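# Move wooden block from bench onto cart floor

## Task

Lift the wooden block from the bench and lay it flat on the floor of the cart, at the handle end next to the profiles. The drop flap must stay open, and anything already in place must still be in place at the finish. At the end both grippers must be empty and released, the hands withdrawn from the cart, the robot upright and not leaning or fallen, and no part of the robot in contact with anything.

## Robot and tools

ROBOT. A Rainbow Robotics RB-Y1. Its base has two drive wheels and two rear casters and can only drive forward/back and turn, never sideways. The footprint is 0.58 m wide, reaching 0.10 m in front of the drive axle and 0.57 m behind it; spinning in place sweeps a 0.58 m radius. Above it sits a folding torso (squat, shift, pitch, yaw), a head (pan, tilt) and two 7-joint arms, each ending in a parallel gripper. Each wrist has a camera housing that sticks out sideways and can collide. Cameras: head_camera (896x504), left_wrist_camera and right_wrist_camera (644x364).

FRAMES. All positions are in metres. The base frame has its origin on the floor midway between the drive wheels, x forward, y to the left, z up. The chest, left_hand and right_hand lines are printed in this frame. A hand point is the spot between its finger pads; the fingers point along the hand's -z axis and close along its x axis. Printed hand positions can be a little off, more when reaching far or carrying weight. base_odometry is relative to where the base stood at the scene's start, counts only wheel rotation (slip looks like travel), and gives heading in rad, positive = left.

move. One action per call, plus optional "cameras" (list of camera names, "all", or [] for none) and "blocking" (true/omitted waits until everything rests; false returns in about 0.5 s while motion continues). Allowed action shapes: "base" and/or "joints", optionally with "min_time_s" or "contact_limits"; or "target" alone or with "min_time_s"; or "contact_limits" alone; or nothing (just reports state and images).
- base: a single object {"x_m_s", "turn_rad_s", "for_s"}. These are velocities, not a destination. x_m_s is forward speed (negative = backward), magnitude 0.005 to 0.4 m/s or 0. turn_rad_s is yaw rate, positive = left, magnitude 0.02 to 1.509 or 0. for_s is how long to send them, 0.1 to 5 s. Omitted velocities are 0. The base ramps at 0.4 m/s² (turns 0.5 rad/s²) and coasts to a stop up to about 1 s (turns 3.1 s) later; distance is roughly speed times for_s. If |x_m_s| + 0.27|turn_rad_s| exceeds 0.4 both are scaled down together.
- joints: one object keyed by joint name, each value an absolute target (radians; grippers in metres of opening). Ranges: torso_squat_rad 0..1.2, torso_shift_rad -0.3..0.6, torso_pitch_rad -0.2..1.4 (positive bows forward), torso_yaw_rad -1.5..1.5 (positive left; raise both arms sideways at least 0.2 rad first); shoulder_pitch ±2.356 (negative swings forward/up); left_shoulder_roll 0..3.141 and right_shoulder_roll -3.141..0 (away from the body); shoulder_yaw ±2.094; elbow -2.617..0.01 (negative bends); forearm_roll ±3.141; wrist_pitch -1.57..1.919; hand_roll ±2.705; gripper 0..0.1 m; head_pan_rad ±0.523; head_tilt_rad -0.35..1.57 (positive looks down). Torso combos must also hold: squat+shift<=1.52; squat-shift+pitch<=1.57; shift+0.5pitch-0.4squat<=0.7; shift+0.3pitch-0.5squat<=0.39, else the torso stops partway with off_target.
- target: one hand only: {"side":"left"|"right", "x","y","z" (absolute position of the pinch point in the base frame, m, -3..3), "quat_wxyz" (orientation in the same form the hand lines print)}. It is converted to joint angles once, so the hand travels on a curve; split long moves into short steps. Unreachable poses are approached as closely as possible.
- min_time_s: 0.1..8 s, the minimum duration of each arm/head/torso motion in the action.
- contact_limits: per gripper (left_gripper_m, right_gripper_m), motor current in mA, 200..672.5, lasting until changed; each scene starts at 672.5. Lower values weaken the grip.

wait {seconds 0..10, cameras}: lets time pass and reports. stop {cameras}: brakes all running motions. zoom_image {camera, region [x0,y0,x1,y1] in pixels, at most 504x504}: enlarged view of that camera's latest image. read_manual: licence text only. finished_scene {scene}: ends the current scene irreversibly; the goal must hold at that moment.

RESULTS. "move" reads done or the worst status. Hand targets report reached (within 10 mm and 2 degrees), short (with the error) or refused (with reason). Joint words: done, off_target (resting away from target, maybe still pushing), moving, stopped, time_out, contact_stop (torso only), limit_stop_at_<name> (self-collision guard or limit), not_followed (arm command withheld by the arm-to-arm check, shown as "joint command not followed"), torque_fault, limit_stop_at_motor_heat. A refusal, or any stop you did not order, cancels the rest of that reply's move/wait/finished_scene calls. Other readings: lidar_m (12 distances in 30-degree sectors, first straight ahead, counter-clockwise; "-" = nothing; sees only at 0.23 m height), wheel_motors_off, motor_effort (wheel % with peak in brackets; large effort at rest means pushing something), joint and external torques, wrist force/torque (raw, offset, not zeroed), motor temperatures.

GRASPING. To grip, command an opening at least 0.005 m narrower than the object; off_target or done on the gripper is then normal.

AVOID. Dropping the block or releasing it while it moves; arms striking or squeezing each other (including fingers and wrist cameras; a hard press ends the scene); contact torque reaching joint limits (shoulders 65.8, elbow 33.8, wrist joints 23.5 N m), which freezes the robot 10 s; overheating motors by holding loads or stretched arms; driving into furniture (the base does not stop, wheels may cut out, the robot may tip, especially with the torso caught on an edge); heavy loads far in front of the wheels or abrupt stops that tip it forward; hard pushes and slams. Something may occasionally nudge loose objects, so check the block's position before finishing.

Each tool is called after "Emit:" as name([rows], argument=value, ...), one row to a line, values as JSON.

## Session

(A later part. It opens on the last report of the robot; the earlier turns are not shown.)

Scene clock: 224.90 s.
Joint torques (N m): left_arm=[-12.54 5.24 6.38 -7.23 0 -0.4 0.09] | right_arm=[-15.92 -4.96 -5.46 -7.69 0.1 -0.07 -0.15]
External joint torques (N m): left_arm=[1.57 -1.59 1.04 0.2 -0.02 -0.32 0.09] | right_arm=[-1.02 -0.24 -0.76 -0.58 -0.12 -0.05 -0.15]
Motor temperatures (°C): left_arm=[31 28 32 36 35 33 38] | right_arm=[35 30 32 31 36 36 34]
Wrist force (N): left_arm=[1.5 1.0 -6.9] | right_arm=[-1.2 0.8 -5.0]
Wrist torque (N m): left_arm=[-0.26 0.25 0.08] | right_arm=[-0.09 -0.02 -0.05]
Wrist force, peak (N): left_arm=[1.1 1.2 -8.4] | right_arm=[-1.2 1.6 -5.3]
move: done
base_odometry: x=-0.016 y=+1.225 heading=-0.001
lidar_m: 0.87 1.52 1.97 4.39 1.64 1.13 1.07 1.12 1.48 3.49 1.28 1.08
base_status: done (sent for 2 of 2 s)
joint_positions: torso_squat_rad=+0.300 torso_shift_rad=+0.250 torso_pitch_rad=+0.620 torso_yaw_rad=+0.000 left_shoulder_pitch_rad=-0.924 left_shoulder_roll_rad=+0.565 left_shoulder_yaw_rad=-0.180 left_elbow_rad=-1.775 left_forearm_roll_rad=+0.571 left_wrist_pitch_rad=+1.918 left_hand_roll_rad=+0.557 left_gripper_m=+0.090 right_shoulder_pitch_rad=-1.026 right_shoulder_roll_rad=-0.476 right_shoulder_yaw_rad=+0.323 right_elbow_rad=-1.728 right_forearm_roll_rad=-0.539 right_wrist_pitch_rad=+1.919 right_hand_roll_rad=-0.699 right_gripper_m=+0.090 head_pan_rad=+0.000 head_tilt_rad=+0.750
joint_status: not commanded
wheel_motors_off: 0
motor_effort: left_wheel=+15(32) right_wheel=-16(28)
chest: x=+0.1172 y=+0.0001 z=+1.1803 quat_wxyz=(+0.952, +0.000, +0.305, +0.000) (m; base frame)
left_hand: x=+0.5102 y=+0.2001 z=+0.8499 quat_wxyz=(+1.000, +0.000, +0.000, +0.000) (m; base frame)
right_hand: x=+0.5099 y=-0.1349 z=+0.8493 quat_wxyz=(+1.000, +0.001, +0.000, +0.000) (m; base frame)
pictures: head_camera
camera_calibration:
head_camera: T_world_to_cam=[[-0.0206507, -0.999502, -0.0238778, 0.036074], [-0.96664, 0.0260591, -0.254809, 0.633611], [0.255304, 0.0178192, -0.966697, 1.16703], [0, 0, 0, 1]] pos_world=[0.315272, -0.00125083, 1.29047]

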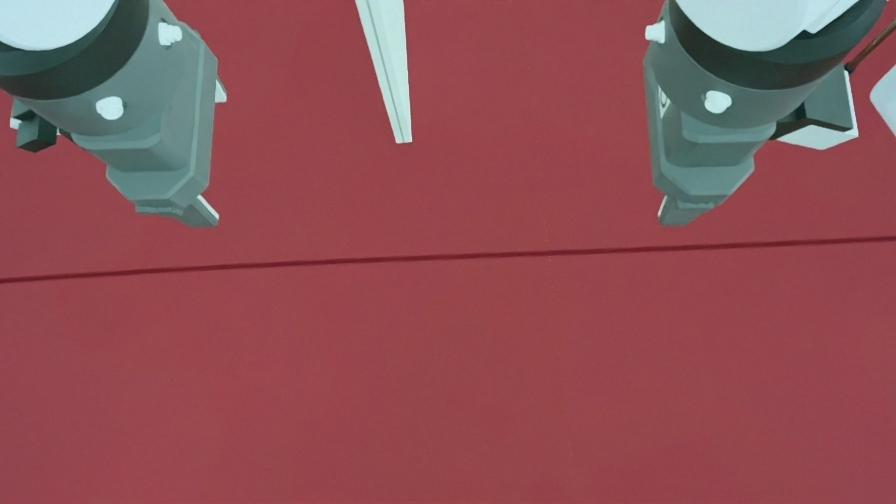

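Emit:
move(target={"side":"right","x":0.52,"y":-0.155,"z":0.83,"quat_wxyz":[1,0,0,0]}, cameras=[])

Emit:
move(target={"side":"right","x":0.52,"y":-0.155,"z":0.762,"quat_wxyz":[1,0,0,0]}, cameras=[])

Emit:
move(target={"side":"right","x":0.52,"y":-0.135,"z":0.762,"quat_wxyz":[1,0,0,0]}, cameras=[])

Emit:
move(target={"side":"right","x":0.52,"y":-0.135,"z":0.73,"quat_wxyz":[1,0,0,0]}, cameras=[])

Emit:
move(target={"side":"right","x":0.52,"y":-0.135,"z":0.70,"quat_wxyz":[1,0,0,0]}, cameras=[])

Emit:
move(target={"side":"right","x":0.52,"y":-0.135,"z":0.67,"quat_wxyz":[1,0,0,0]}, cameras=[])

Emit:
move(target={"side":"right","x":0.52,"y":-0.155,"z":0.67,"quat_wxyz":[1,0,0,0]}, cameras=[])

Emit:
move(target={"side":"right","x":0.52,"y":-0.155,"z":0.73,"quat_wxyz":[1,0,0,0]}, cameras=[])

Emit:
move(target={"side":"right","x":0.52,"y":-0.155,"z":0.83,"quat_wxyz":[1,0,0,0]}, cameras=[])

Scene clock: 230.07 s.
Joint torques (N m): left_arm=[-12.84 5.26 6.21 -7.27 0.1 -0.35 0.22] | right_arm=[-14.94 -5.7 -6.57 -7.99 0.09 0.23 0.01]
External joint torques (N m): left_arm=[1.27 -1.56 0.88 0.16 0.09 -0.27 0.22] | right_arm=[-0.04 -0.12 -1.74 -0.82 -0.13 0.25 0.01]
Motor temperatures (°C): left_arm=[31 28 32 36 35 33 38] | right_arm=[35 30 32 31 36 36 34]
Wrist force (N): left_arm=[1.3 0.5 -7.6] | right_arm=[-0.6 1.0 -4.9]
Wrist torque (N m): left_arm=[-0.19 0.21 0.08] | right_arm=[-0.10 0.03 -0.07]
Wrist force, peak (N): left_arm=[0.5 1.3 -8.5] | right_arm=[-1.0 1.3 -5.5]
move: done
base_odometry: x=-0.016 y=+1.225 heading=-0.001
lidar_m: 0.86 1.51 1.98 4.40 1.64 1.14 1.07 1.12 1.46 3.47 1.28 1.07
base_status: not commanded
joint_positions: torso_squat_rad=+0.300 torso_shift_rad=+0.250 torso_pitch_rad=+0.620 torso_yaw_rad=+0.000 left_shoulder_pitch_rad=-0.924 left_shoulder_roll_rad=+0.565 left_shoulder_yaw_rad=-0.180 left_elbow_rad=-1.775 left_forearm_roll_rad=+0.571 left_wrist_pitch_rad=+1.918 left_hand_roll_rad=+0.557 left_gripper_m=+0.090 right_shoulder_pitch_rad=-1.009 right_shoulder_roll_rad=-0.503 right_shoulder_yaw_rad=+0.305 right_elbow_rad=-1.652 right_forearm_roll_rad=-0.540 right_wrist_pitch_rad=+1.840 right_hand_roll_rad=-0.634 right_gripper_m=+0.090 head_pan_rad=+0.000 head_tilt_rad=+0.750
joint_status: all done
wheel_motors_off: 0
motor_effort: left_wheel=+16(16) right_wheel=-14(18)
chest: x=+0.1172 y=+0.0001 z=+1.1803 quat_wxyz=(+0.952, +0.000, +0.305, +0.000) (m; base frame)
left_hand: x=+0.5102 y=+0.2001 z=+0.8498 quat_wxyz=(+1.000, +0.000, +0.000, +0.000) (m; base frame)
right_hand: x=+0.5199 y=-0.1549 z=+0.8300 quat_wxyz=(+1.000, +0.000, +0.000, +0.000) (m; base frame)
right_hand_status: reached (checked arc, planned for 0.3 s): 0 mm and 0.0 deg off.
pictures: none
No camera images: "cameras" was empty.

Scene clock: 230.93 s.
Joint torques (N m): left_arm=[-12.62 5.39 6.28 -7.28 0.21 -0.39 0.09] | right_arm=[-14.89 -4.38 -4.03 -8.17 0.26 0.14 0.18]
External joint torques (N m): left_arm=[1.49 -1.44 0.94 0.15 0.19 -0.31 0.09] | right_arm=[-0.29 0.71 0.26 -0.79 0.03 0.17 0.18]
Motor temperatures (°C): left_arm=[31 28 32 36 35 33 38] | right_arm=[35 30 32 31 36 36 34]
Wrist force (N): left_arm=[0.6 1.1 -8.0] | right_arm=[-1.0 0.7 -5.2]
Wrist torque (N m): left_arm=[-0.29 0.16 0.08] | right_arm=[-0.06 0.00 -0.07]
Wrist force, peak (N): left_arm=[1.0 1.2 -8.6] | right_arm=[-1.5 1.5 -6.7]
move: done
base_odometry: x=-0.016 y=+1.225 heading=-0.001
lidar_m: 0.85 1.49 1.98 4.41 1.63 1.14 1.07 1.12 1.47 3.50 1.26 1.08
base_status: not commanded
joint_positions: torso_squat_rad=+0.300 torso_shift_rad=+0.250 torso_pitch_rad=+0.620 torso_yaw_rad=+0.000 left_shoulder_pitch_rad=-0.924 left_shoulder_roll_rad=+0.565 left_shoulder_yaw_rad=-0.180 left_elbow_rad=-1.775 left_forearm_roll_rad=+0.571 left_wrist_pitch_rad=+1.918 left_hand_roll_rad=+0.557 left_gripper_m=+0.090 right_shoulder_pitch_rad=-0.978 right_shoulder_roll_rad=-0.453 right_shoulder_yaw_rad=+0.351 right_elbow_rad=-1.437 right_forearm_roll_rad=-0.473 right_wrist_pitch_rad=+1.615 right_hand_roll_rad=-0.568 right_gripper_m=+0.090 head_pan_rad=+0.000 head_tilt_rad=+0.750
joint_status: all done
wheel_motors_off: 0
motor_effort: left_wheel=+15(17) right_wheel=-15(17)
chest: x=+0.1172 y=+0.0001 z=+1.1803 quat_wxyz=(+0.952, +0.000, +0.305, +0.000) (m; base frame)
left_hand: x=+0.5102 y=+0.2001 z=+0.8498 quat_wxyz=(+1.000, +0.000, +0.000, +0.000) (m; base frame)
right_hand: x=+0.5199 y=-0.1551 z=+0.7620 quat_wxyz=(+1.000, +0.000, +0.000, +0.000) (m; base frame)
right_hand_status: reached (checked arc, planned for 0.5 s): 0 mm and 0.0 deg off.
pictures: none
No camera images: "cameras" was empty.

Scene clock: 231.73 s.
Joint torques (N m): left_arm=[-12.69 5.33 6.47 -7.32 0.1 -0.43 0.12] | right_arm=[-16.13 -4.26 -3.22 -7.8 0.4 0.14 -0.09]
External joint torques (N m): left_arm=[1.42 -1.5 1.14 0.11 0.08 -0.35 0.12] | right_arm=[-1.2 0 0.86 -0.34 0.17 0.17 -0.09]
Motor temperatures (°C): left_arm=[31 28 32 36 35 33 38] | right_arm=[35 30 32 31 36 36 34]
Wrist force (N): left_arm=[1.5 0.9 -7.7] | right_arm=[-0.8 0.7 -5.0]
Wrist torque (N m): left_arm=[-0.25 0.29 0.12] | right_arm=[-0.08 0.00 -0.11]
Wrist force, peak (N): left_arm=[1.2 0.5 -8.5] | right_arm=[-1.1 1.9 -5.4]
move: done
base_odometry: x=-0.016 y=+1.225 heading=-0.001
lidar_m: 0.87 1.51 1.98 4.40 1.63 1.13 1.08 1.11 1.47 3.49 1.27 1.08
base_status: not commanded
joint_positions: torso_squat_rad=+0.300 torso_shift_rad=+0.250 torso_pitch_rad=+0.620 torso_yaw_rad=+0.000 left_shoulder_pitch_rad=-0.924 left_shoulder_roll_rad=+0.565 left_shoulder_yaw_rad=-0.180 left_elbow_rad=-1.775 left_forearm_roll_rad=+0.571 left_wrist_pitch_rad=+1.918 left_hand_roll_rad=+0.557 left_gripper_m=+0.090 right_shoulder_pitch_rad=-1.002 right_shoulder_roll_rad=-0.415 right_shoulder_yaw_rad=+0.374 right_elbow_rad=-1.420 right_forearm_roll_rad=-0.451 right_wrist_pitch_rad=+1.620 right_hand_roll_rad=-0.597 right_gripper_m=+0.090 head_pan_rad=+0.000 head_tilt_rad=+0.750
joint_status: all done
wheel_motors_off: 0
motor_effort: left_wheel=+16(17) right_wheel=-16(18)
chest: x=+0.1172 y=+0.0001 z=+1.1803 quat_wxyz=(+0.952, +0.000, +0.305, +0.000) (m; base frame)
left_hand: x=+0.5102 y=+0.2001 z=+0.8498 quat_wxyz=(+1.000, +0.000, +0.000, +0.000) (m; base frame)
right_hand: x=+0.5196 y=-0.1351 z=+0.7626 quat_wxyz=(+1.000, +0.001, +0.000, +0.000) (m; base frame)
right_hand_status: reached (checked arc, planned for 0.2 s): 1 mm and 0.1 deg off.
pictures: none
No camera images: "cameras" was empty.

Scene clock: 232.47 s.
Joint torques (N m): left_arm=[-12.36 5.62 6.37 -7.22 0.16 -0.34 0.14] | right_arm=[-16.63 -2.92 -2.82 -8.07 0.21 0.34 0.16]
External joint torques (N m): left_arm=[1.75 -1.2 1.04 0.21 0.14 -0.27 0.14] | right_arm=[-1.69 1.09 0.87 -0.69 -0.02 0.36 0.16]
Motor temperatures (°C): left_arm=[31 28 32 36 35 33 38] | right_arm=[35 30 32 31 36 36 34]
Wrist force (N): left_arm=[0.0 0.3 -7.6] | right_arm=[-0.6 0.5 -4.4]
Wrist torque (N m): left_arm=[-0.19 0.06 0.05] | right_arm=[-0.03 0.05 -0.07]
Wrist force, peak (N): left_arm=[1.4 1.0 -8.4] | right_arm=[-0.9 1.9 -5.4]
move: done
base_odometry: x=-0.016 y=+1.225 heading=-0.001
lidar_m: 0.86 1.51 1.97 4.40 1.63 1.15 1.07 1.11 1.47 3.49 1.26 1.07
base_status: not commanded
joint_positions: torso_squat_rad=+0.300 torso_shift_rad=+0.250 torso_pitch_rad=+0.620 torso_yaw_rad=+0.000 left_shoulder_pitch_rad=-0.924 left_shoulder_roll_rad=+0.565 left_shoulder_yaw_rad=-0.180 left_elbow_rad=-1.775 left_forearm_roll_rad=+0.571 left_wrist_pitch_rad=+1.918 left_hand_roll_rad=+0.557 left_gripper_m=+0.090 right_shoulder_pitch_rad=-1.007 right_shoulder_roll_rad=-0.385 right_shoulder_yaw_rad=+0.389 right_elbow_rad=-1.284 right_forearm_roll_rad=-0.428 right_wrist_pitch_rad=+1.504 right_hand_roll_rad=-0.566 right_gripper_m=+0.090 head_pan_rad=+0.000 head_tilt_rad=+0.750
joint_status: all done
wheel_motors_off: 0
motor_effort: left_wheel=+16(16) right_wheel=-14(17)
chest: x=+0.1172 y=+0.0001 z=+1.1803 quat_wxyz=(+0.952, +0.000, +0.305, +0.000) (m; base frame)
left_hand: x=+0.5102 y=+0.2001 z=+0.8498 quat_wxyz=(+1.000, +0.000, +0.000, +0.000) (m; base frame)
right_hand: x=+0.5196 y=-0.1353 z=+0.7302 quat_wxyz=(+1.000, +0.000, +0.000, +0.000) (m; base frame)
right_hand_status: reached (checked arc, planned for 0.4 s): 1 mm and 0.0 deg off.
pictures: none
No camera images: "cameras" was empty.

Scene clock: 233.23 s.
Joint torques (N m): left_arm=[-12.7 5.66 6.09 -7.16 0.02 -0.35 0.09] | right_arm=[-16.84 -2.45 -2.52 -7.61 0.24 0.18 0.08]
External joint torques (N m): left_arm=[1.41 -1.16 0.75 0.26 0.01 -0.27 0.09] | right_arm=[-1.8 1.33 0.74 -0.44 0 0.21 0.08]
Motor temperatures (°C): left_arm=[31 28 32 36 35 33 38] | right_arm=[35 30 32 31 36 36 34]
Wrist force (N): left_arm=[1.2 0.4 -6.7] | right_arm=[-1.0 0.3 -4.6]
Wrist torque (N m): left_arm=[-0.22 0.20 0.08] | right_arm=[-0.03 0.00 -0.07]
Wrist force, peak (N): left_arm=[0.6 0.9 -8.2] | right_arm=[-1.0 -0.1 -6.0]
move: done
base_odometry: x=-0.016 y=+1.225 heading=-0.001
lidar_m: 0.86 1.50 1.97 4.39 1.65 1.14 1.08 1.13 1.47 3.51 1.27 1.07
base_status: not commanded
joint_positions: torso_squat_rad=+0.300 torso_shift_rad=+0.250 torso_pitch_rad=+0.620 torso_yaw_rad=+0.000 left_shoulder_pitch_rad=-0.924 left_shoulder_roll_rad=+0.565 left_shoulder_yaw_rad=-0.180 left_elbow_rad=-1.775 left_forearm_roll_rad=+0.571 left_wrist_pitch_rad=+1.918 left_hand_roll_rad=+0.557 left_gripper_m=+0.090 right_shoulder_pitch_rad=-1.025 right_shoulder_roll_rad=-0.350 right_shoulder_yaw_rad=+0.398 right_elbow_rad=-1.133 right_forearm_roll_rad=-0.412 right_wrist_pitch_rad=+1.386 right_hand_roll_rad=-0.532 right_gripper_m=+0.090 head_pan_rad=+0.000 head_tilt_rad=+0.750
joint_status: all done
wheel_motors_off: 0
motor_effort: left_wheel=+15(15) right_wheel=-16(19)
chest: x=+0.1172 y=+0.0001 z=+1.1803 quat_wxyz=(+0.952, +0.000, +0.305, +0.000) (m; base frame)
left_hand: x=+0.5102 y=+0.2001 z=+0.8498 quat_wxyz=(+1.000, +0.000, +0.000, +0.000) (m; base frame)
right_hand: x=+0.5195 y=-0.1353 z=+0.7003 quat_wxyz=(+1.000, +0.000, +0.000, +0.000) (m; base frame)
right_hand_status: reached (checked arc, planned for 0.4 s): 1 mm and 0.1 deg off.
pictures: none
No camera images: "cameras" was empty.

Scene clock: 234.13 s.
Joint torques (N m): left_arm=[-12.59 5.62 6.21 -7.37 0.07 -0.42 0.11] | right_arm=[-17.26 -2.71 -2.08 -7.25 0.2 0.11 0.12]
External joint torques (N m): left_arm=[1.52 -1.21 0.88 0.06 0.05 -0.34 0.11] | right_arm=[-2 0.84 0.61 -0.46 -0.03 0.14 0.12]
Motor temperatures (°C): left_arm=[31 28 32 36 35 33 38] | right_arm=[35 30 32 31 36 36 34]
Wrist force (N): left_arm=[1.2 0.6 -7.2] | right_arm=[-0.7 1.2 -5.1]
Wrist torque (N m): left_arm=[-0.19 0.23 0.11] | right_arm=[-0.10 0.03 -0.08]
Wrist force, peak (N): left_arm=[0.9 0.7 -8.4] | right_arm=[-1.1 0.9 -5.6]
move: done
base_odometry: x=-0.016 y=+1.225 heading=-0.001
lidar_m: 0.87 1.52 1.99 4.40 1.64 1.14 1.08 1.12 1.47 3.48 1.27 1.08
base_status: not commanded
joint_positions: torso_squat_rad=+0.300 torso_shift_rad=+0.250 torso_pitch_rad=+0.620 torso_yaw_rad=+0.000 left_shoulder_pitch_rad=-0.924 left_shoulder_roll_rad=+0.565 left_shoulder_yaw_rad=-0.180 left_elbow_rad=-1.775 left_forearm_roll_rad=+0.571 left_wrist_pitch_rad=+1.918 left_hand_roll_rad=+0.557 left_gripper_m=+0.090 right_shoulder_pitch_rad=-1.060 right_shoulder_roll_rad=-0.308 right_shoulder_yaw_rad=+0.402 right_elbow_rad=-0.949 right_forearm_roll_rad=-0.401 right_wrist_pitch_rad=+1.254 right_hand_roll_rad=-0.492 right_gripper_m=+0.090 head_pan_rad=+0.000 head_tilt_rad=+0.750
joint_status: all done
wheel_motors_off: 0
motor_effort: left_wheel=+15(17) right_wheel=-16(19)
chest: x=+0.1172 y=+0.0001 z=+1.1803 quat_wxyz=(+0.952, +0.000, +0.305, +0.000) (m; base frame)
left_hand: x=+0.5102 y=+0.2001 z=+0.8498 quat_wxyz=(+1.000, +0.000, +0.000, +0.000) (m; base frame)
right_hand: x=+0.5193 y=-0.1353 z=+0.6706 quat_wxyz=(+1.000, +0.000, -0.001, +0.000) (m; base frame)
right_hand_status: reached (checked arc, planned for 0.5 s): 1 mm and 0.2 deg off.
pictures: none
No camera images: "cameras" was empty.

Scene clock: 234.93 s.
Joint torques (N m): left_arm=[-12.57 5.23 6.17 -7.33 0.12 -0.42 0.1] | right_arm=[-14.89 -3.68 -4.04 -7.97 0 0.03 -0.07]
External joint torques (N m): left_arm=[1.54 -1.6 0.84 0.1 0.1 -0.34 0.1] | right_arm=[0.13 0.67 -1.16 -1.26 -0.23 0.06 -0.07]
Motor temperatures (°C): left_arm=[31 28 32 36 35 33 38] | right_arm=[35 30 32 31 36 36 34]
Wrist force (N): left_arm=[1.0 0.7 -7.5] | right_arm=[-0.8 1.0 -5.1]
Wrist torque (N m): left_arm=[-0.27 0.18 0.12] | right_arm=[-0.08 0.05 -0.09]
Wrist force, peak (N): left_arm=[1.4 0.8 -8.2] | right_arm=[-1.2 2.2 -5.0]
move: done
base_odometry: x=-0.016 y=+1.225 heading=-0.001
lidar_m: 0.86 1.50 1.98 4.40 1.63 1.14 1.07 1.12 1.48 3.51 1.28 1.08
base_status: not commanded
joint_positions: torso_squat_rad=+0.300 torso_shift_rad=+0.250 torso_pitch_rad=+0.620 torso_yaw_rad=+0.000 left_shoulder_pitch_rad=-0.924 left_shoulder_roll_rad=+0.565 left_shoulder_yaw_rad=-0.180 left_elbow_rad=-1.775 left_forearm_roll_rad=+0.571 left_wrist_pitch_rad=+1.918 left_hand_roll_rad=+0.557 left_gripper_m=+0.090 right_shoulder_pitch_rad=-1.041 right_shoulder_roll_rad=-0.344 right_shoulder_yaw_rad=+0.387 right_elbow_rad=-0.965 right_forearm_roll_rad=-0.423 right_wrist_pitch_rad=+1.254 right_hand_roll_rad=-0.459 right_gripper_m=+0.090 head_pan_rad=+0.000 head_tilt_rad=+0.750
joint_status: all done
wheel_motors_off: 0
motor_effort: left_wheel=+15(16) right_wheel=-15(18)
chest: x=+0.1172 y=+0.0001 z=+1.1803 quat_wxyz=(+0.952, +0.000, +0.305, +0.000) (m; base frame)
left_hand: x=+0.5102 y=+0.2001 z=+0.8498 quat_wxyz=(+1.000, +0.000, +0.000, +0.000) (m; base frame)
right_hand: x=+0.5200 y=-0.1550 z=+0.6700 quat_wxyz=(+1.000, -0.001, +0.000, +0.000) (m; base frame)
right_hand_status: reached (checked arc, planned for 0.2 s): 0 mm and 0.1 deg off.
pictures: none
No camera images: "cameras" was empty.

Scene clock: 236.03 s.
Joint torques (N m): left_arm=[-12.93 5.23 6.27 -7.27 0.03 -0.41 0.2] | right_arm=[-13.61 -4.54 -5.23 -8.24 0 -0.17 -0.28]
External joint torques (N m): left_arm=[1.18 -1.59 0.94 0.16 0.01 -0.33 0.2] | right_arm=[1.02 0.32 -1.3 -0.96 -0.23 -0.15 -0.28]
Motor temperatures (°C): left_arm=[31 28 32 36 35 33 38] | right_arm=[35 30 32 31 36 36 34]
Wrist force (N): left_arm=[1.0 1.4 -7.2] | right_arm=[-0.8 1.0 -4.6]
Wrist torque (N m): left_arm=[-0.29 0.22 0.05] | right_arm=[-0.11 0.01 -0.08]
Wrist force, peak (N): left_arm=[1.2 0.2 -8.3] | right_arm=[-0.9 0.4 -5.5]
move: done
base_odometry: x=-0.016 y=+1.225 heading=-0.001
lidar_m: 0.87 1.51 1.98 4.39 1.64 1.14 1.08 1.12 1.47 3.50 1.27 1.08
base_status: not commanded
joint_positions: torso_squat_rad=+0.300 torso_shift_rad=+0.250 torso_pitch_rad=+0.620 torso_yaw_rad=+0.000 left_shoulder_pitch_rad=-0.924 left_shoulder_roll_rad=+0.565 left_shoulder_yaw_rad=-0.180 left_elbow_rad=-1.775 left_forearm_roll_rad=+0.571 left_wrist_pitch_rad=+1.918 left_hand_roll_rad=+0.557 left_gripper_m=+0.090 right_shoulder_pitch_rad=-0.984 right_shoulder_roll_rad=-0.424 right_shoulder_yaw_rad=+0.372 right_elbow_rad=-1.303 right_forearm_roll_rad=-0.453 right_wrist_pitch_rad=+1.500 right_hand_roll_rad=-0.537 right_gripper_m=+0.090 head_pan_rad=+0.000 head_tilt_rad=+0.750
joint_status: all done
wheel_motors_off: 0
motor_effort: left_wheel=+15(15) right_wheel=-15(18)
chest: x=+0.1172 y=+0.0001 z=+1.1803 quat_wxyz=(+0.952, +0.000, +0.305, +0.000) (m; base frame)
left_hand: x=+0.5102 y=+0.2001 z=+0.8498 quat_wxyz=(+1.000, +0.000, +0.000, +0.000) (m; base frame)
right_hand: x=+0.5200 y=-0.1549 z=+0.7300 quat_wxyz=(+1.000, +0.000, +0.000, +0.000) (m; base frame)
right_hand_status: reached (checked arc, planned for 0.7 s): 0 mm and 0.0 deg off.
pictures: none
No camera images: "cameras" was empty.

Scene clock: 237.07 s.
Joint torques (N m): left_arm=[-12.52 5.32 6.19 -7.33 0.16 -0.41 0.09] | right_arm=[-16.34 -5.57 -6.35 -7.84 -0.02 -0.05 -0.08]
External joint torques (N m): left_arm=[1.59 -1.5 0.86 0.1 0.14 -0.33 0.09] | right_arm=[-1.41 0.03 -1.48 -0.69 -0.25 -0.03 -0.08]
Motor temperatures (°C): left_arm=[31 28 32 36 35 33 38] | right_arm=[35 30 32 31 36 36 34]
Wrist force (N): left_arm=[1.0 1.4 -7.0] | right_arm=[-1.0 1.2 -4.8]
Wrist torque (N m): left_arm=[-0.33 0.20 0.06] | right_arm=[-0.14 -0.02 -0.09]
Wrist force, peak (N): left_arm=[0.8 1.3 -8.9] | right_arm=[-0.9 1.8 -5.9]
move: done
base_odometry: x=-0.016 y=+1.225 heading=-0.001
lidar_m: 0.87 1.51 1.98 4.40 1.62 1.13 1.08 1.13 1.47 3.49 1.27 1.07
base_status: not commanded
joint_positions: torso_squat_rad=+0.300 torso_shift_rad=+0.250 torso_pitch_rad=+0.620 torso_yaw_rad=+0.000 left_shoulder_pitch_rad=-0.924 left_shoulder_roll_rad=+0.565 left_shoulder_yaw_rad=-0.180 left_elbow_rad=-1.775 left_forearm_roll_rad=+0.571 left_wrist_pitch_rad=+1.918 left_hand_roll_rad=+0.557 left_gripper_m=+0.090 right_shoulder_pitch_rad=-1.011 right_shoulder_roll_rad=-0.507 right_shoulder_yaw_rad=+0.310 right_elbow_rad=-1.648 right_forearm_roll_rad=-0.544 right_wrist_pitch_rad=+1.836 right_hand_roll_rad=-0.636 right_gripper_m=+0.090 head_pan_rad=+0.000 head_tilt_rad=+0.750
joint_status: all done
wheel_motors_off: 0
motor_effort: left_wheel=+15(15) right_wheel=-15(17)
chest: x=+0.1172 y=+0.0001 z=+1.1803 quat_wxyz=(+0.952, +0.000, +0.305, +0.000) (m; base frame)
left_hand: x=+0.5102 y=+0.2001 z=+0.8498 quat_wxyz=(+1.000, +0.000, +0.000, +0.000) (m; base frame)
right_hand: x=+0.5201 y=-0.1550 z=+0.8294 quat_wxyz=(+1.000, +0.000, +0.000, +0.000) (m; base frame)
right_hand_status: reached (checked arc, planned for 0.7 s): 1 mm and 0.1 deg off.
pictures: none
No camera images: "cameras" was empty.

Emit:
move(base={"turn_rad_s":0.1,"for_s":0.6}, joints={"left_shoulder_pitch_rad":-1.011,"left_shoulder_roll_rad":0.507,"left_shoulder_yaw_rad":-0.31,"left_elbow_rad":-1.648,"left_forearm_roll_rad":0.544,"left_wrist_pitch_rad":1.836,"left_hand_roll_rad":0.636}, cameras=[])

Emit:
move(base={"x_m_s":0.2,"for_s":1.95}, cameras=[])

Emit:
move(base={"turn_rad_s":-0.1,"for_s":0.6}, cameras=["head_camera"])

Scene clock: 242.20 s.
Joint torques (N m): left_arm=[-13.29 4.27 6 -6.67 -0.29 -0.17 -0.01] | right_arm=[-15.72 -5.5 -6.14 -7.95 0.13 -0.05 -0.09]
External joint torques (N m): left_arm=[2.15 -0.96 0.77 0.96 -0.31 -0.09 -0.01] | right_arm=[-0.79 0.11 -1.27 -0.8 -0.1 -0.03 -0.09]
Motor temperatures (°C): left_arm=[31 28 32 36 35 33 38] | right_arm=[35 30 32 31 36 36 34]
Wrist force (N): left_arm=[1.0 0.7 -6.9] | right_arm=[-0.8 0.9 -5.0]
Wrist torque (N m): left_arm=[-0.21 0.22 0.05] | right_arm=[-0.10 0.01 -0.06]
Wrist force, peak (N): left_arm=[1.6 1.3 -8.6] | right_arm=[-0.8 1.6 -5.4]
move: done
base_odometry: x=-0.016 y=+1.225 heading=+0.059
lidar_m: 0.86 1.51 2.06 4.19 1.53 1.13 1.07 1.14 1.55 4.30 1.28 1.09
base_status: done (sent for 0.6 of 0.6 s)
joint_positions: torso_squat_rad=+0.300 torso_shift_rad=+0.250 torso_pitch_rad=+0.620 torso_yaw_rad=+0.000 left_shoulder_pitch_rad=-1.011 left_shoulder_roll_rad=+0.507 left_shoulder_yaw_rad=-0.310 left_elbow_rad=-1.648 left_forearm_roll_rad=+0.544 left_wrist_pitch_rad=+1.836 left_hand_roll_rad=+0.636 left_gripper_m=+0.090 right_shoulder_pitch_rad=-1.011 right_shoulder_roll_rad=-0.507 right_shoulder_yaw_rad=+0.310 right_elbow_rad=-1.648 right_forearm_roll_rad=-0.544 right_wrist_pitch_rad=+1.836 right_hand_roll_rad=-0.636 right_gripper_m=+0.090 head_pan_rad=+0.000 head_tilt_rad=+0.750
joint_status: all done
wheel_motors_off: 0
motor_effort: left_wheel=-7(20) right_wheel=+11(25)
chest: x=+0.1172 y=+0.0001 z=+1.1803 quat_wxyz=(+0.952, +0.000, +0.305, +0.000) (m; base frame)
left_hand: x=+0.5202 y=+0.1553 z=+0.8294 quat_wxyz=(+1.000, +0.000, +0.000, +0.000) (m; base frame)
right_hand: x=+0.5201 y=-0.1550 z=+0.8294 quat_wxyz=(+1.000, +0.000, +0.000, +0.000) (m; base frame)
pictures: none
No camera images: "cameras" was empty.

Scene clock: 244.97 s.
Joint torques (N m): left_arm=[-13.69 4.28 6.33 -6.87 -0.32 -0.12 0.06] | right_arm=[-15.87 -4.7 -6.27 -8.36 -0.24 -0.53 -0.26]
External joint torques (N m): left_arm=[1.74 -0.95 1.1 0.76 -0.34 -0.05 0.06] | right_arm=[-0.94 0.92 -1.4 -1.21 -0.47 -0.51 -0.26]
Motor temperatures (°C): left_arm=[31 28 32 36 34 33 38] | right_arm=[35 30 32 31 36 36 34]
Wrist force (N): left_arm=[0.7 0.7 -7.5] | right_arm=[-0.5 -1.3 -5.1]
Wrist torque (N m): left_arm=[-0.20 0.15 0.10] | right_arm=[-0.15 0.07 -0.20]
Wrist force, peak (N): left_arm=[1.2 0.3 -8.2] | right_arm=[-3.5 -3.4 -4.2]
move: done
base_odometry: x=+0.377 y=+1.248 heading=+0.058
lidar_m: 0.47 1.13 1.54 4.30 2.10 1.52 1.47 1.56 2.12 1.11 0.80 0.91
base_status: done (sent for 1.97 of 1.97 s)
joint_positions: torso_squat_rad=+0.300 torso_shift_rad=+0.250 torso_pitch_rad=+0.620 torso_yaw_rad=+0.000 left_shoulder_pitch_rad=-1.011 left_shoulder_roll_rad=+0.507 left_shoulder_yaw_rad=-0.310 left_elbow_rad=-1.648 left_forearm_roll_rad=+0.544 left_wrist_pitch_rad=+1.836 left_hand_roll_rad=+0.636 left_gripper_m=+0.090 right_shoulder_pitch_rad=-1.011 right_shoulder_roll_rad=-0.507 right_shoulder_yaw_rad=+0.310 right_elbow_rad=-1.648 right_forearm_roll_rad=-0.544 right_wrist_pitch_rad=+1.836 right_hand_roll_rad=-0.636 right_gripper_m=+0.090 head_pan_rad=+0.000 head_tilt_rad=+0.750
joint_status: not commanded
wheel_motors_off: 0
motor_effort: left_wheel=-2(23) right_wheel=+1(46)
chest: x=+0.1173 y=+0.0001 z=+1.1803 quat_wxyz=(+0.952, +0.000, +0.305, +0.000) (m; base frame)
left_hand: x=+0.5202 y=+0.1553 z=+0.8293 quat_wxyz=(+1.000, +0.000, +0.000, +0.000) (m; base frame)
right_hand: x=+0.5201 y=-0.1552 z=+0.8294 quat_wxyz=(+1.000, -0.001, +0.000, +0.000) (m; base frame)
pictures: none
No camera images: "cameras" was empty.

Scene clock: 246.10 s.
Joint torques (N m): left_arm=[-13.38 4.27 6.14 -7.05 -0.17 -0.18 0.02] | right_arm=[-16 -4.66 -5.92 -8.31 -0.11 0.07 -0.08]
External joint torques (N m): left_arm=[2.05 -0.96 0.91 0.58 -0.19 -0.11 0.02] | right_arm=[-1.08 0.95 -1.06 -1.16 -0.33 0.09 -0.08]
Motor temperatures (°C): left_arm=[31 28 32 36 34 33 38] | right_arm=[35 30 32 31 36 36 34]
Wrist force (N): left_arm=[1.2 0.4 -7.2] | right_arm=[-0.6 0.8 -5.0]
Wrist torque (N m): left_arm=[-0.23 0.21 0.07] | right_arm=[-0.05 0.03 -0.09]
Wrist force, peak (N): left_arm=[0.6 0.8 -8.5] | right_arm=[-1.1 1.9 -5.2]
move: done
base_odometry: x=+0.377 y=+1.248 heading=-0.001
lidar_m: 0.47 1.12 1.44 3.52 2.24 1.55 1.47 1.52 1.99 1.34 0.79 0.85
base_status: done (sent for 0.6 of 0.6 s)
joint_positions: torso_squat_rad=+0.300 torso_shift_rad=+0.250 torso_pitch_rad=+0.620 torso_yaw_rad=+0.000 left_shoulder_pitch_rad=-1.011 left_shoulder_roll_rad=+0.507 left_shoulder_yaw_rad=-0.310 left_elbow_rad=-1.648 left_forearm_roll_rad=+0.544 left_wrist_pitch_rad=+1.836 left_hand_roll_rad=+0.636 left_gripper_m=+0.090 right_shoulder_pitch_rad=-1.011 right_shoulder_roll_rad=-0.507 right_shoulder_yaw_rad=+0.310 right_elbow_rad=-1.648 right_forearm_roll_rad=-0.544 right_wrist_pitch_rad=+1.836 right_hand_roll_rad=-0.636 right_gripper_m=+0.090 head_pan_rad=+0.000 head_tilt_rad=+0.750
joint_status: not commanded
wheel_motors_off: 0
motor_effort: left_wheel=+10(18) right_wheel=-15(24)
chest: x=+0.1173 y=+0.0001 z=+1.1803 quat_wxyz=(+0.952, +0.000, +0.305, +0.000) (m; base frame)
left_hand: x=+0.5202 y=+0.1553 z=+0.8294 quat_wxyz=(+1.000, +0.000, +0.000, +0.000) (m; base frame)
right_hand: x=+0.5201 y=-0.1552 z=+0.8294 quat_wxyz=(+1.000, +0.000, +0.000, +0.000) (m; base frame)
pictures: head_camera
camera_calibration:
head_camera: T_world_to_cam=[[-0.0206577, -0.999502, -0.0238737, 0.0360686], [-0.966671, 0.0260626, -0.254692, 0.633444], [0.255187, 0.0178167, -0.966728, 1.16701], [0, 0, 0, 1]] pos_world=[0.315272, -0.00125081, 1.29037]

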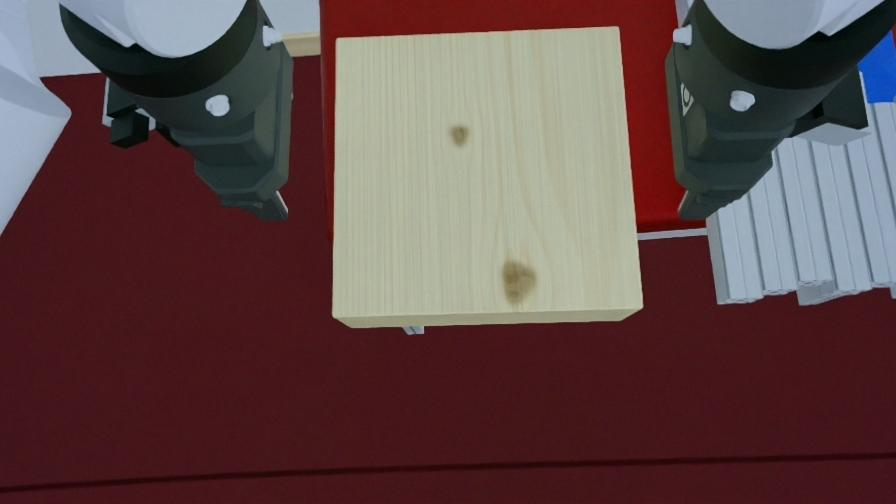

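Emit:
move(joints={"left_shoulder_pitch_rad":-0.978,"left_shoulder_roll_rad":0.453,"left_shoulder_yaw_rad":-0.351,"left_elbow_rad":-1.437,"left_forearm_roll_rad":0.473,"left_wrist_pitch_rad":1.615,"left_hand_roll_rad":0.568,"right_shoulder_pitch_rad":-0.978,"right_shoulder_roll_rad":-0.453,"right_shoulder_yaw_rad":0.351,"right_elbow_rad":-1.437,"right_forearm_roll_rad":-0.473,"right_wrist_pitch_rad":1.615,"right_hand_roll_rad":-0.568}, min_time_s=1)

Scene clock: 248.83 s.
Joint torques (N m): left_arm=[-13.55 3.2 4.57 -7.15 -0.25 -0.32 -0.26] | right_arm=[-14.24 -3.69 -3.23 -7.86 0.41 -0.04 0.19]
External joint torques (N m): left_arm=[1.6 -1.51 -0.05 0.76 -0.28 -0.24 -0.26] | right_arm=[0.37 1.4 1.06 -0.48 0.18 -0.01 0.19]
Motor temperatures (°C): left_arm=[31 28 32 36 34 33 38] | right_arm=[35 30 32 31 36 36 34]
Wrist force (N): left_arm=[1.1 0.2 -7.8] | right_arm=[-0.5 0.7 -5.2]
Wrist torque (N m): left_arm=[-0.18 0.20 0.11] | right_arm=[-0.06 0.08 -0.07]
Wrist force, peak (N): left_arm=[0.8 0.2 -8.1] | right_arm=[-0.3 1.1 -5.6]
move: done
base_odometry: x=+0.377 y=+1.248 heading=-0.001
lidar_m: 0.47 1.12 1.45 3.50 2.23 1.55 1.47 1.52 2.00 1.36 0.79 0.85
base_status: not commanded
joint_positions: torso_squat_rad=+0.300 torso_shift_rad=+0.250 torso_pitch_rad=+0.620 torso_yaw_rad=+0.000 left_shoulder_pitch_rad=-0.978 left_shoulder_roll_rad=+0.453 left_shoulder_yaw_rad=-0.351 left_elbow_rad=-1.437 left_forearm_roll_rad=+0.473 left_wrist_pitch_rad=+1.615 left_hand_roll_rad=+0.568 left_gripper_m=+0.090 right_shoulder_pitch_rad=-0.978 right_shoulder_roll_rad=-0.453 right_shoulder_yaw_rad=+0.351 right_elbow_rad=-1.437 right_forearm_roll_rad=-0.473 right_wrist_pitch_rad=+1.615 right_hand_roll_rad=-0.568 right_gripper_m=+0.090 head_pan_rad=+0.000 head_tilt_rad=+0.750
joint_status: all done
wheel_motors_off: 0
motor_effort: left_wheel=+11(12) right_wheel=-14(19)
chest: x=+0.1173 y=+0.0001 z=+1.1803 quat_wxyz=(+0.952, +0.000, +0.305, +0.000) (m; base frame)
left_hand: x=+0.5203 y=+0.1550 z=+0.7623 quat_wxyz=(+1.000, +0.000, +0.000, +0.000) (m; base frame)
right_hand: x=+0.5203 y=-0.1550 z=+0.7623 quat_wxyz=(+1.000, +0.000, +0.000, +0.000) (m; base frame)
pictures: head_camera, left_wrist_camera, right_wrist_camera
camera_calibration:
head_camera: T_world_to_cam=[[-0.0206539, -0.999502, -0.0238728, 0.0360662], [-0.966671, 0.0260587, -0.254692, 0.633445], [0.255187, 0.0178167, -0.966727, 1.16701], [0, 0, 0, 1]] pos_world=[0.315272, -0.00125082, 1.29037]
left_wrist_camera: T_world_to_cam=[[0.999602, 0.0270747, -0.00794393, -0.518753], [0.0276948, -0.887586, 0.459809, -0.198291], [0.00539826, -0.459846, -0.887982, 0.817912], [0, 0, 0, 1]] pos_world=[0.519622, 0.214158, 0.813347]
right_wrist_camera: T_world_to_cam=[[-0.999222, -0.0286442, -0.0271233, 0.53489], [-0.0384466, 0.86109, 0.506998, -0.205983], [0.00883305, 0.507646, -0.861521, 0.802979], [0, 0, 0, 1]] pos_world=[0.519461, -0.214938, 0.810724]

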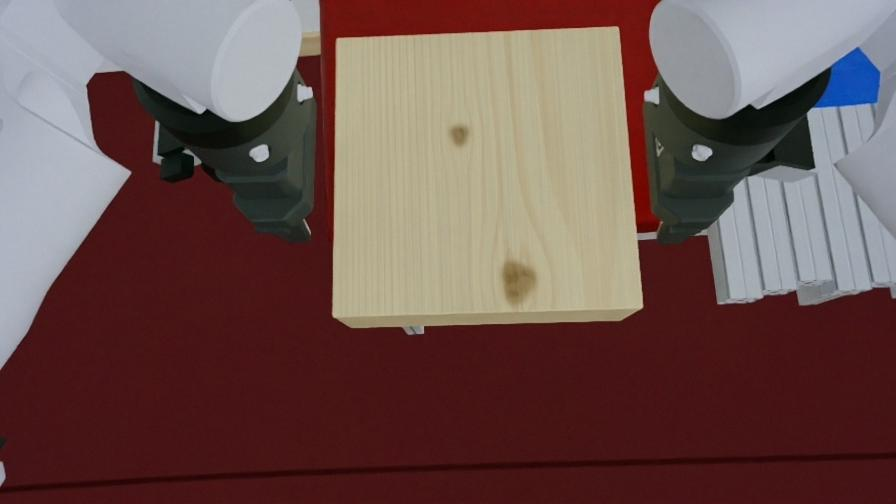

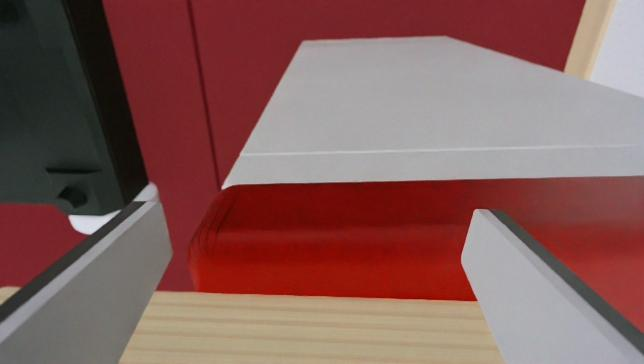

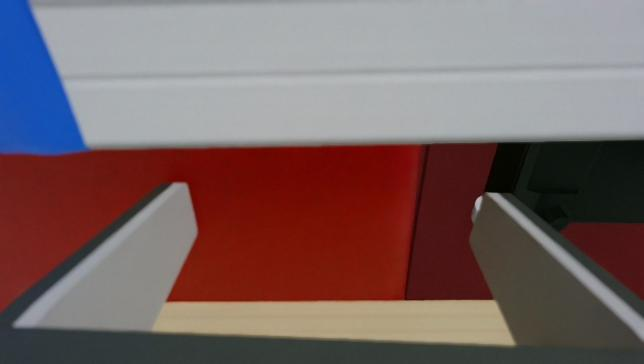

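Emit:
move(joints={"left_shoulder_pitch_rad":-1.002,"left_shoulder_roll_rad":0.415,"left_shoulder_yaw_rad":-0.374,"left_elbow_rad":-1.420,"left_forearm_roll_rad":0.451,"left_wrist_pitch_rad":1.62,"left_hand_roll_rad":0.597,"right_shoulder_pitch_rad":-1.002,"right_shoulder_roll_rad":-0.415,"right_shoulder_yaw_rad":0.374,"right_elbow_rad":-1.42,"right_forearm_roll_rad":-0.451,"right_wrist_pitch_rad":1.62,"right_hand_roll_rad":-0.597}, min_time_s=1.5, cameras=["head_camera"])

Scene clock: 252.17 s.
Joint torques (N m): left_arm=[-14.77 2.1 4.32 -6.87 -0.35 0.1 0.34] | right_arm=[-18.89 1.39 -1.97 -8.68 -0.6 -1.21 -0.72]
External joint torques (N m): left_arm=[0.68 -1.76 -0.07 1.14 -0.37 0.18 0.34] | right_arm=[-3.98 5.67 2.1 -1.22 -0.83 -1.18 -0.72]
Motor temperatures (°C): left_arm=[31 28 32 36 34 33 38] | right_arm=[35 30 32 31 36 36 34]
Wrist force (N): left_arm=[0.8 0.4 -7.7] | right_arm=[-3.1 -7.5 -1.3]
Wrist torque (N m): left_arm=[-0.24 0.18 0.07] | right_arm=[0.32 0.08 0.35]
Wrist force, peak (N): left_arm=[1.1 1.1 -8.5] | right_arm=[-2.6 -8.7 -1.3]
move: done
base_odometry: x=+0.377 y=+1.248 heading=-0.001
lidar_m: 0.48 1.12 1.45 3.53 2.24 1.56 1.47 1.52 1.99 1.35 0.78 0.87
base_status: not commanded
joint_positions: torso_squat_rad=+0.300 torso_shift_rad=+0.250 torso_pitch_rad=+0.620 torso_yaw_rad=+0.000 left_shoulder_pitch_rad=-1.002 left_shoulder_roll_rad=+0.415 left_shoulder_yaw_rad=-0.374 left_elbow_rad=-1.420 left_forearm_roll_rad=+0.451 left_wrist_pitch_rad=+1.620 left_hand_roll_rad=+0.597 left_gripper_m=+0.090 right_shoulder_pitch_rad=-1.001 right_shoulder_roll_rad=-0.416 right_shoulder_yaw_rad=+0.373 right_elbow_rad=-1.420 right_forearm_roll_rad=-0.451 right_wrist_pitch_rad=+1.620 right_hand_roll_rad=-0.597 right_gripper_m=+0.090 head_pan_rad=+0.000 head_tilt_rad=+0.750
joint_status: all done
wheel_motors_off: 0
motor_effort: left_wheel=+11(12) right_wheel=-17(19)
chest: x=+0.1173 y=+0.0000 z=+1.1803 quat_wxyz=(+0.952, +0.000, +0.305, +0.000) (m; base frame)
left_hand: x=+0.5196 y=+0.1351 z=+0.7626 quat_wxyz=(+1.000, -0.001, -0.001, -0.001) (m; base frame)
right_hand: x=+0.5193 y=-0.1361 z=+0.7623 quat_wxyz=(+1.000, +0.000, +0.000, +0.000) (m; base frame)
pictures: head_camera
camera_calibration:
head_camera: T_world_to_cam=[[-0.0207509, -0.999499, -0.0238967, 0.0361279], [-0.966669, 0.0261585, -0.254688, 0.633439], [0.255186, 0.0178152, -0.966728, 1.16701], [0, 0, 0, 1]] pos_world=[0.315272, -0.00125052, 1.29037]

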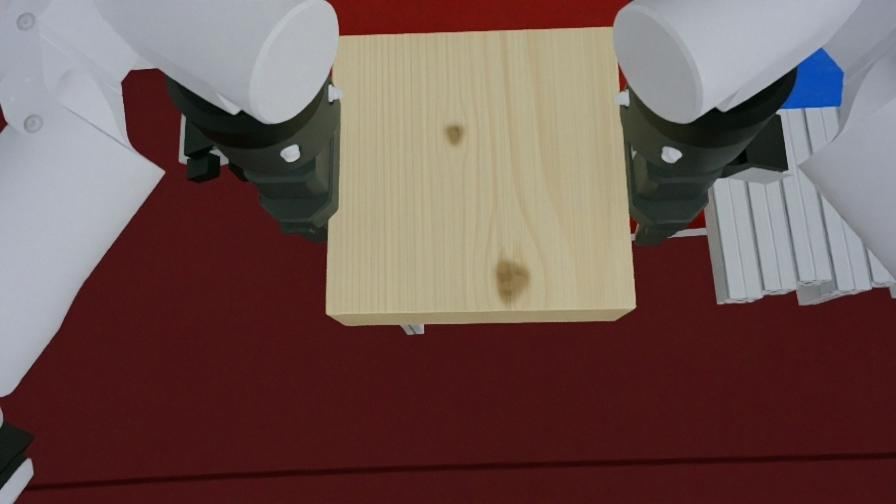

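Emit:
move(joints={"left_shoulder_pitch_rad":-1.010,"left_shoulder_roll_rad":0.402,"left_shoulder_yaw_rad":-0.382,"left_elbow_rad":-1.414,"left_forearm_roll_rad":0.443,"left_wrist_pitch_rad":1.622,"left_hand_roll_rad":0.607,"right_shoulder_pitch_rad":-1.010,"right_shoulder_roll_rad":-0.402,"right_shoulder_yaw_rad":0.382,"right_elbow_rad":-1.414,"right_forearm_roll_rad":-0.443,"right_wrist_pitch_rad":1.622,"right_hand_roll_rad":-0.607}, min_time_s=1, cameras=["head_camera"])

Scene clock: 255.73 s.
Joint torques (N m): left_arm=[-18.85 -14.14 0.74 -12.31 5.51 -4.06 2.1] | right_arm=[-23.44 19.37 1.96 -13.9 -6.02 -5.12 -2]
External joint torques (N m): left_arm=[-3.31 -17.81 -3.6 -4.29 5.5 -3.99 2.1] | right_arm=[-8.44 23.47 5.99 -6.44 -6.26 -5.11 -2]
Motor temperatures (°C): left_arm=[31 28 32 36 35 33 38] | right_arm=[35 30 32 31 36 36 34]
Wrist force (N): left_arm=[1.0 34.1 -3.6] | right_arm=[-3.4 -42.3 3.5]
Wrist torque (N m): left_arm=[-1.08 0.05 -1.81] | right_arm=[1.81 0.18 1.72]
Wrist force, peak (N): left_arm=[0.5 34.7 -4.6] | right_arm=[-3.5 -42.8 4.2]
move: done
base_odometry: x=+0.377 y=+1.248 heading=-0.001
lidar_m: 0.47 1.11 1.44 3.53 2.22 1.55 1.46 1.52 2.01 1.37 0.79 0.87
base_status: not commanded
joint_positions: torso_squat_rad=+0.300 torso_shift_rad=+0.250 torso_pitch_rad=+0.620 torso_yaw_rad=+0.000 left_shoulder_pitch_rad=-1.009 left_shoulder_roll_rad=+0.406 left_shoulder_yaw_rad=-0.381 left_elbow_rad=-1.413 left_forearm_roll_rad=+0.442 left_wrist_pitch_rad=+1.623 left_hand_roll_rad=+0.606 left_gripper_m=+0.090 right_shoulder_pitch_rad=-1.008 right_shoulder_roll_rad=-0.408 right_shoulder_yaw_rad=+0.380 right_elbow_rad=-1.413 right_forearm_roll_rad=-0.441 right_wrist_pitch_rad=+1.623 right_hand_roll_rad=-0.606 right_gripper_m=+0.090 head_pan_rad=+0.000 head_tilt_rad=+0.750
joint_status: all done
wheel_motors_off: 0
motor_effort: left_wheel=+10(11) right_wheel=-18(18)
chest: x=+0.1171 y=+0.0000 z=+1.1804 quat_wxyz=(+0.952, +0.000, +0.305, +0.000) (m; base frame)
left_hand: x=+0.5194 y=+0.1317 z=+0.7625 quat_wxyz=(+1.000, +0.003, -0.001, +0.000) (m; base frame)
right_hand: x=+0.5192 y=-0.1330 z=+0.7622 quat_wxyz=(+1.000, -0.004, +0.000, -0.001) (m; base frame)
pictures: head_camera
camera_calibration:
head_camera: T_world_to_cam=[[-0.0207448, -0.999499, -0.0239062, 0.0361389], [-0.966564, 0.0261624, -0.255087, 0.633777], [0.255584, 0.0178152, -0.966623, 1.16699], [0, 0, 0, 1]] pos_world=[0.315071, -0.00125051, 1.29057]

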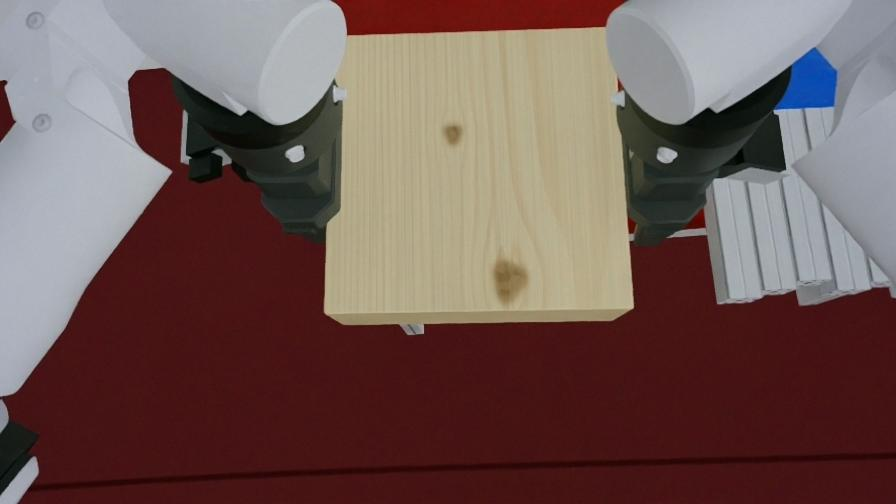

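Emit:
move(joints={"torso_squat_rad":0.15})

Scene clock: 257.50 s.
Joint torques (N m): left_arm=[-21.18 -14.25 1.91 -15.09 6.26 -4.36 2.07] | right_arm=[-23.37 16.52 -0.06 -16.01 -6.02 -3.47 -1.74]
External joint torques (N m): left_arm=[-5.67 -17.91 -2.42 -7.08 6.24 -4.29 2.07] | right_arm=[-8.39 20.6 3.95 -8.54 -6.26 -3.45 -1.74]
Motor temperatures (°C): left_arm=[31 28 32 36 35 33 38] | right_arm=[35 30 32 31 36 36 34]
Wrist force (N): left_arm=[0.1 36.4 -14.5] | right_arm=[1.1 -34.9 -13.5]
Wrist torque (N m): left_arm=[-1.03 -0.19 -1.81] | right_arm=[1.04 -0.25 1.35]
Wrist force, peak (N): left_arm=[0.8 37.4 -14.5] | right_arm=[-3.3 -42.7 3.7]
move: done
base_odometry: x=+0.377 y=+1.248 heading=-0.001
lidar_m: 0.47 1.11 1.44 3.53 2.23 1.55 1.48 1.53 2.01 1.35 0.80 0.86
base_status: not commanded
joint_positions: torso_squat_rad=+0.150 torso_shift_rad=+0.250 torso_pitch_rad=+0.621 torso_yaw_rad=+0.000 left_shoulder_pitch_rad=-1.008 left_shoulder_roll_rad=+0.406 left_shoulder_yaw_rad=-0.381 left_elbow_rad=-1.412 left_forearm_roll_rad=+0.441 left_wrist_pitch_rad=+1.623 left_hand_roll_rad=+0.606 left_gripper_m=+0.090 right_shoulder_pitch_rad=-1.008 right_shoulder_roll_rad=-0.407 right_shoulder_yaw_rad=+0.381 right_elbow_rad=-1.412 right_forearm_roll_rad=-0.441 right_wrist_pitch_rad=+1.623 right_hand_roll_rad=-0.607 right_gripper_m=+0.090 head_pan_rad=+0.000 head_tilt_rad=+0.750
joint_status: all done
wheel_motors_off: 0
motor_effort: left_wheel=+10(12) right_wheel=-18(19)
chest: x=+0.1234 y=+0.0000 z=+1.2028 quat_wxyz=(+0.952, +0.000, +0.305, +0.000) (m; base frame)
left_hand: x=+0.5249 y=+0.1320 z=+0.7841 quat_wxyz=(+1.000, +0.003, +0.000, +0.000) (m; base frame)
right_hand: x=+0.5249 y=-0.1326 z=+0.7840 quat_wxyz=(+1.000, -0.003, +0.000, -0.001) (m; base frame)
pictures: head_camera, left_wrist_camera, right_wrist_camera
camera_calibration:
head_camera: T_world_to_cam=[[-0.0206727, -0.999501, -0.023863, 0.0367223], [-0.966825, 0.0260636, -0.254105, 0.644424], [0.2546, 0.0178183, -0.966882, 1.18747], [0, 0, 0, 1]] pos_world=[0.321473, -0.00125081, 1.31278]
left_wrist_camera: T_world_to_cam=[[0.999568, 0.0278573, -0.00939012, -0.521567], [0.0290835, -0.890545, 0.453965, -0.224585], [0.00428392, -0.454042, -0.89097, 0.828854], [0, 0, 0, 1]] pos_world=[0.524322, 0.190862, 0.83554]
right_wrist_camera: T_world_to_cam=[[-0.999308, -0.0274549, -0.0251027, 0.539317], [-0.036341, 0.864713, 0.500949, -0.231912], [0.00795312, 0.501515, -0.865113, 0.812753], [0, 0, 0, 1]] pos_world=[0.524052, -0.192264, 0.832837]

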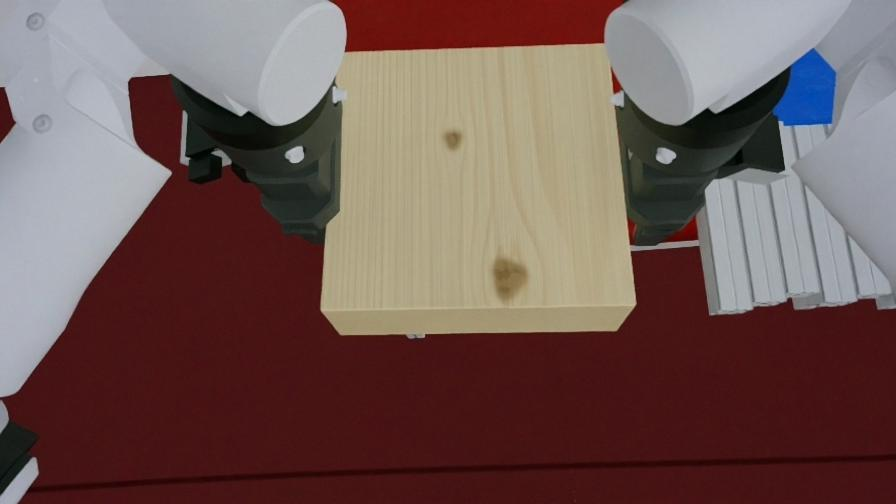

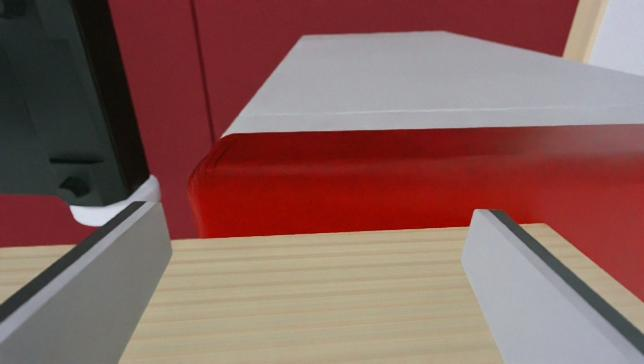

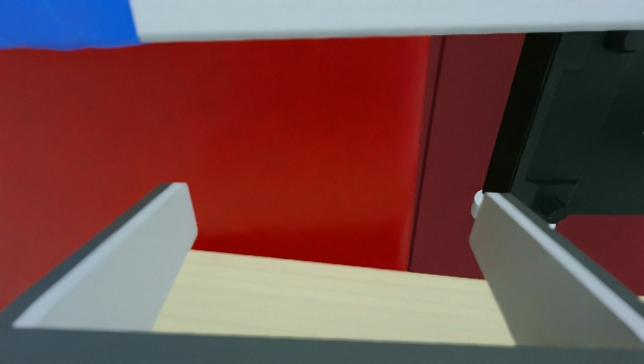

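Emit:
wait(seconds=0.3)

Emit:
zoom_image(camera="head_camera", region=[250, 20, 700, 350])

Scene clock: 260.67 s.
Joint torques (N m): left_arm=[-21.08 -14.29 2.1 -15.05 6.26 -4.3 2.06] | right_arm=[-23.13 16.84 -0.02 -16.15 -5.96 -3.61 -1.79]
External joint torques (N m): left_arm=[-5.57 -17.95 -2.24 -7.03 6.25 -4.23 2.06] | right_arm=[-8.15 20.92 3.99 -8.68 -6.2 -3.59 -1.79]
Motor temperatures (°C): left_arm=[31 28 32 37 35 33 38] | right_arm=[35 31 32 31 36 36 34]
Wrist force (N): left_arm=[1.0 35.8 -14.5] | right_arm=[0.6 -34.4 -13.2]
Wrist torque (N m): left_arm=[-0.93 -0.11 -1.79] | right_arm=[1.01 -0.28 1.34]
Wrist force, peak (N): left_arm=[0.4 37.1 -15.4] | right_arm=[1.3 -35.4 -13.4]
base_odometry: x=+0.377 y=+1.248 heading=-0.001
lidar_m: 0.48 1.11 1.46 3.52 2.22 1.57 1.47 1.52 1.99 1.34 0.80 0.84
base_status: not commanded
joint_positions: torso_squat_rad=+0.150 torso_shift_rad=+0.250 torso_pitch_rad=+0.621 torso_yaw_rad=+0.000 left_shoulder_pitch_rad=-1.008 left_shoulder_roll_rad=+0.406 left_shoulder_yaw_rad=-0.381 left_elbow_rad=-1.412 left_forearm_roll_rad=+0.441 left_wrist_pitch_rad=+1.623 left_hand_roll_rad=+0.606 left_gripper_m=+0.090 right_shoulder_pitch_rad=-1.008 right_shoulder_roll_rad=-0.407 right_shoulder_yaw_rad=+0.381 right_elbow_rad=-1.412 right_forearm_roll_rad=-0.441 right_wrist_pitch_rad=+1.623 right_hand_roll_rad=-0.607 right_gripper_m=+0.090 head_pan_rad=+0.000 head_tilt_rad=+0.750
joint_status: all done
wheel_motors_off: 0
motor_effort: left_wheel=+11(12) right_wheel=-15(19)
chest: x=+0.1234 y=+0.0000 z=+1.2028 quat_wxyz=(+0.952, +0.000, +0.305, +0.000) (m; base frame)
left_hand: x=+0.5249 y=+0.1320 z=+0.7841 quat_wxyz=(+1.000, +0.003, +0.000, +0.000) (m; base frame)
right_hand: x=+0.5249 y=-0.1326 z=+0.7840 quat_wxyz=(+1.000, -0.003, +0.000, -0.001) (m; base frame)
wait: 0.30 s; at rest from the start
pictures: head_camera, left_wrist_camera, right_wrist_camera
camera_calibration:
head_camera: T_world_to_cam=[[-0.0206727, -0.999501, -0.023863, 0.0367223], [-0.966825, 0.0260636, -0.254105, 0.644424], [0.2546, 0.0178183, -0.966882, 1.18747], [0, 0, 0, 1]] pos_world=[0.321473, -0.00125081, 1.31278]
left_wrist_camera: T_world_to_cam=[[0.999568, 0.0278573, -0.00939012, -0.521567], [0.0290835, -0.890545, 0.453965, -0.224585], [0.00428392, -0.454042, -0.89097, 0.828854], [0, 0, 0, 1]] pos_world=[0.524322, 0.190862, 0.83554]
right_wrist_camera: T_world_to_cam=[[-0.999308, -0.0274549, -0.0251027, 0.539317], [-0.036341, 0.864713, 0.500949, -0.231912], [0.00795312, 0.501515, -0.865113, 0.812753], [0, 0, 0, 1]] pos_world=[0.524052, -0.192264, 0.832837]

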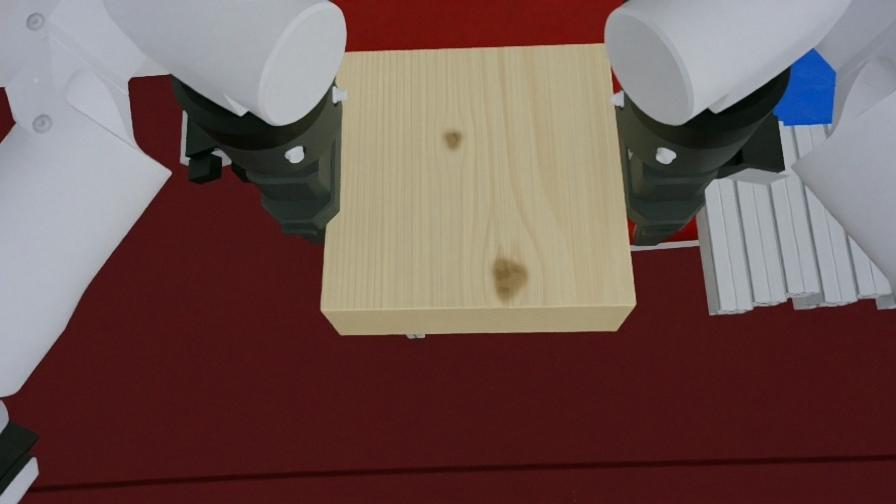

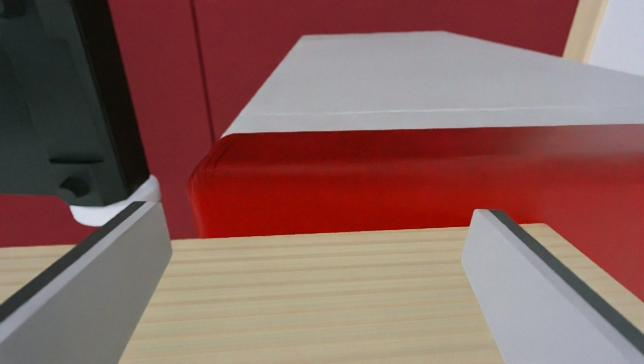

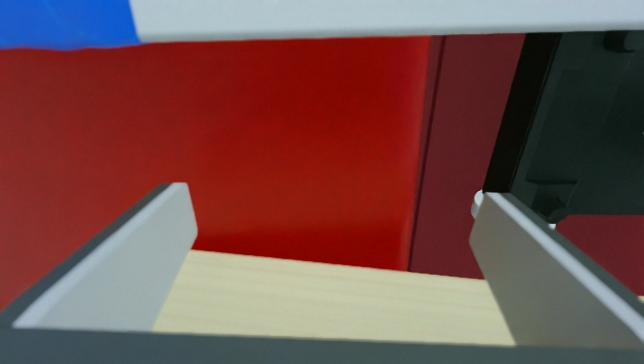

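Scaled by 1.120 from the camera's 896x504 image, which has a finer 1280x720 frame.

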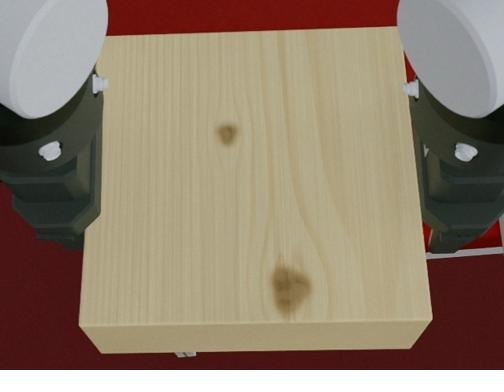

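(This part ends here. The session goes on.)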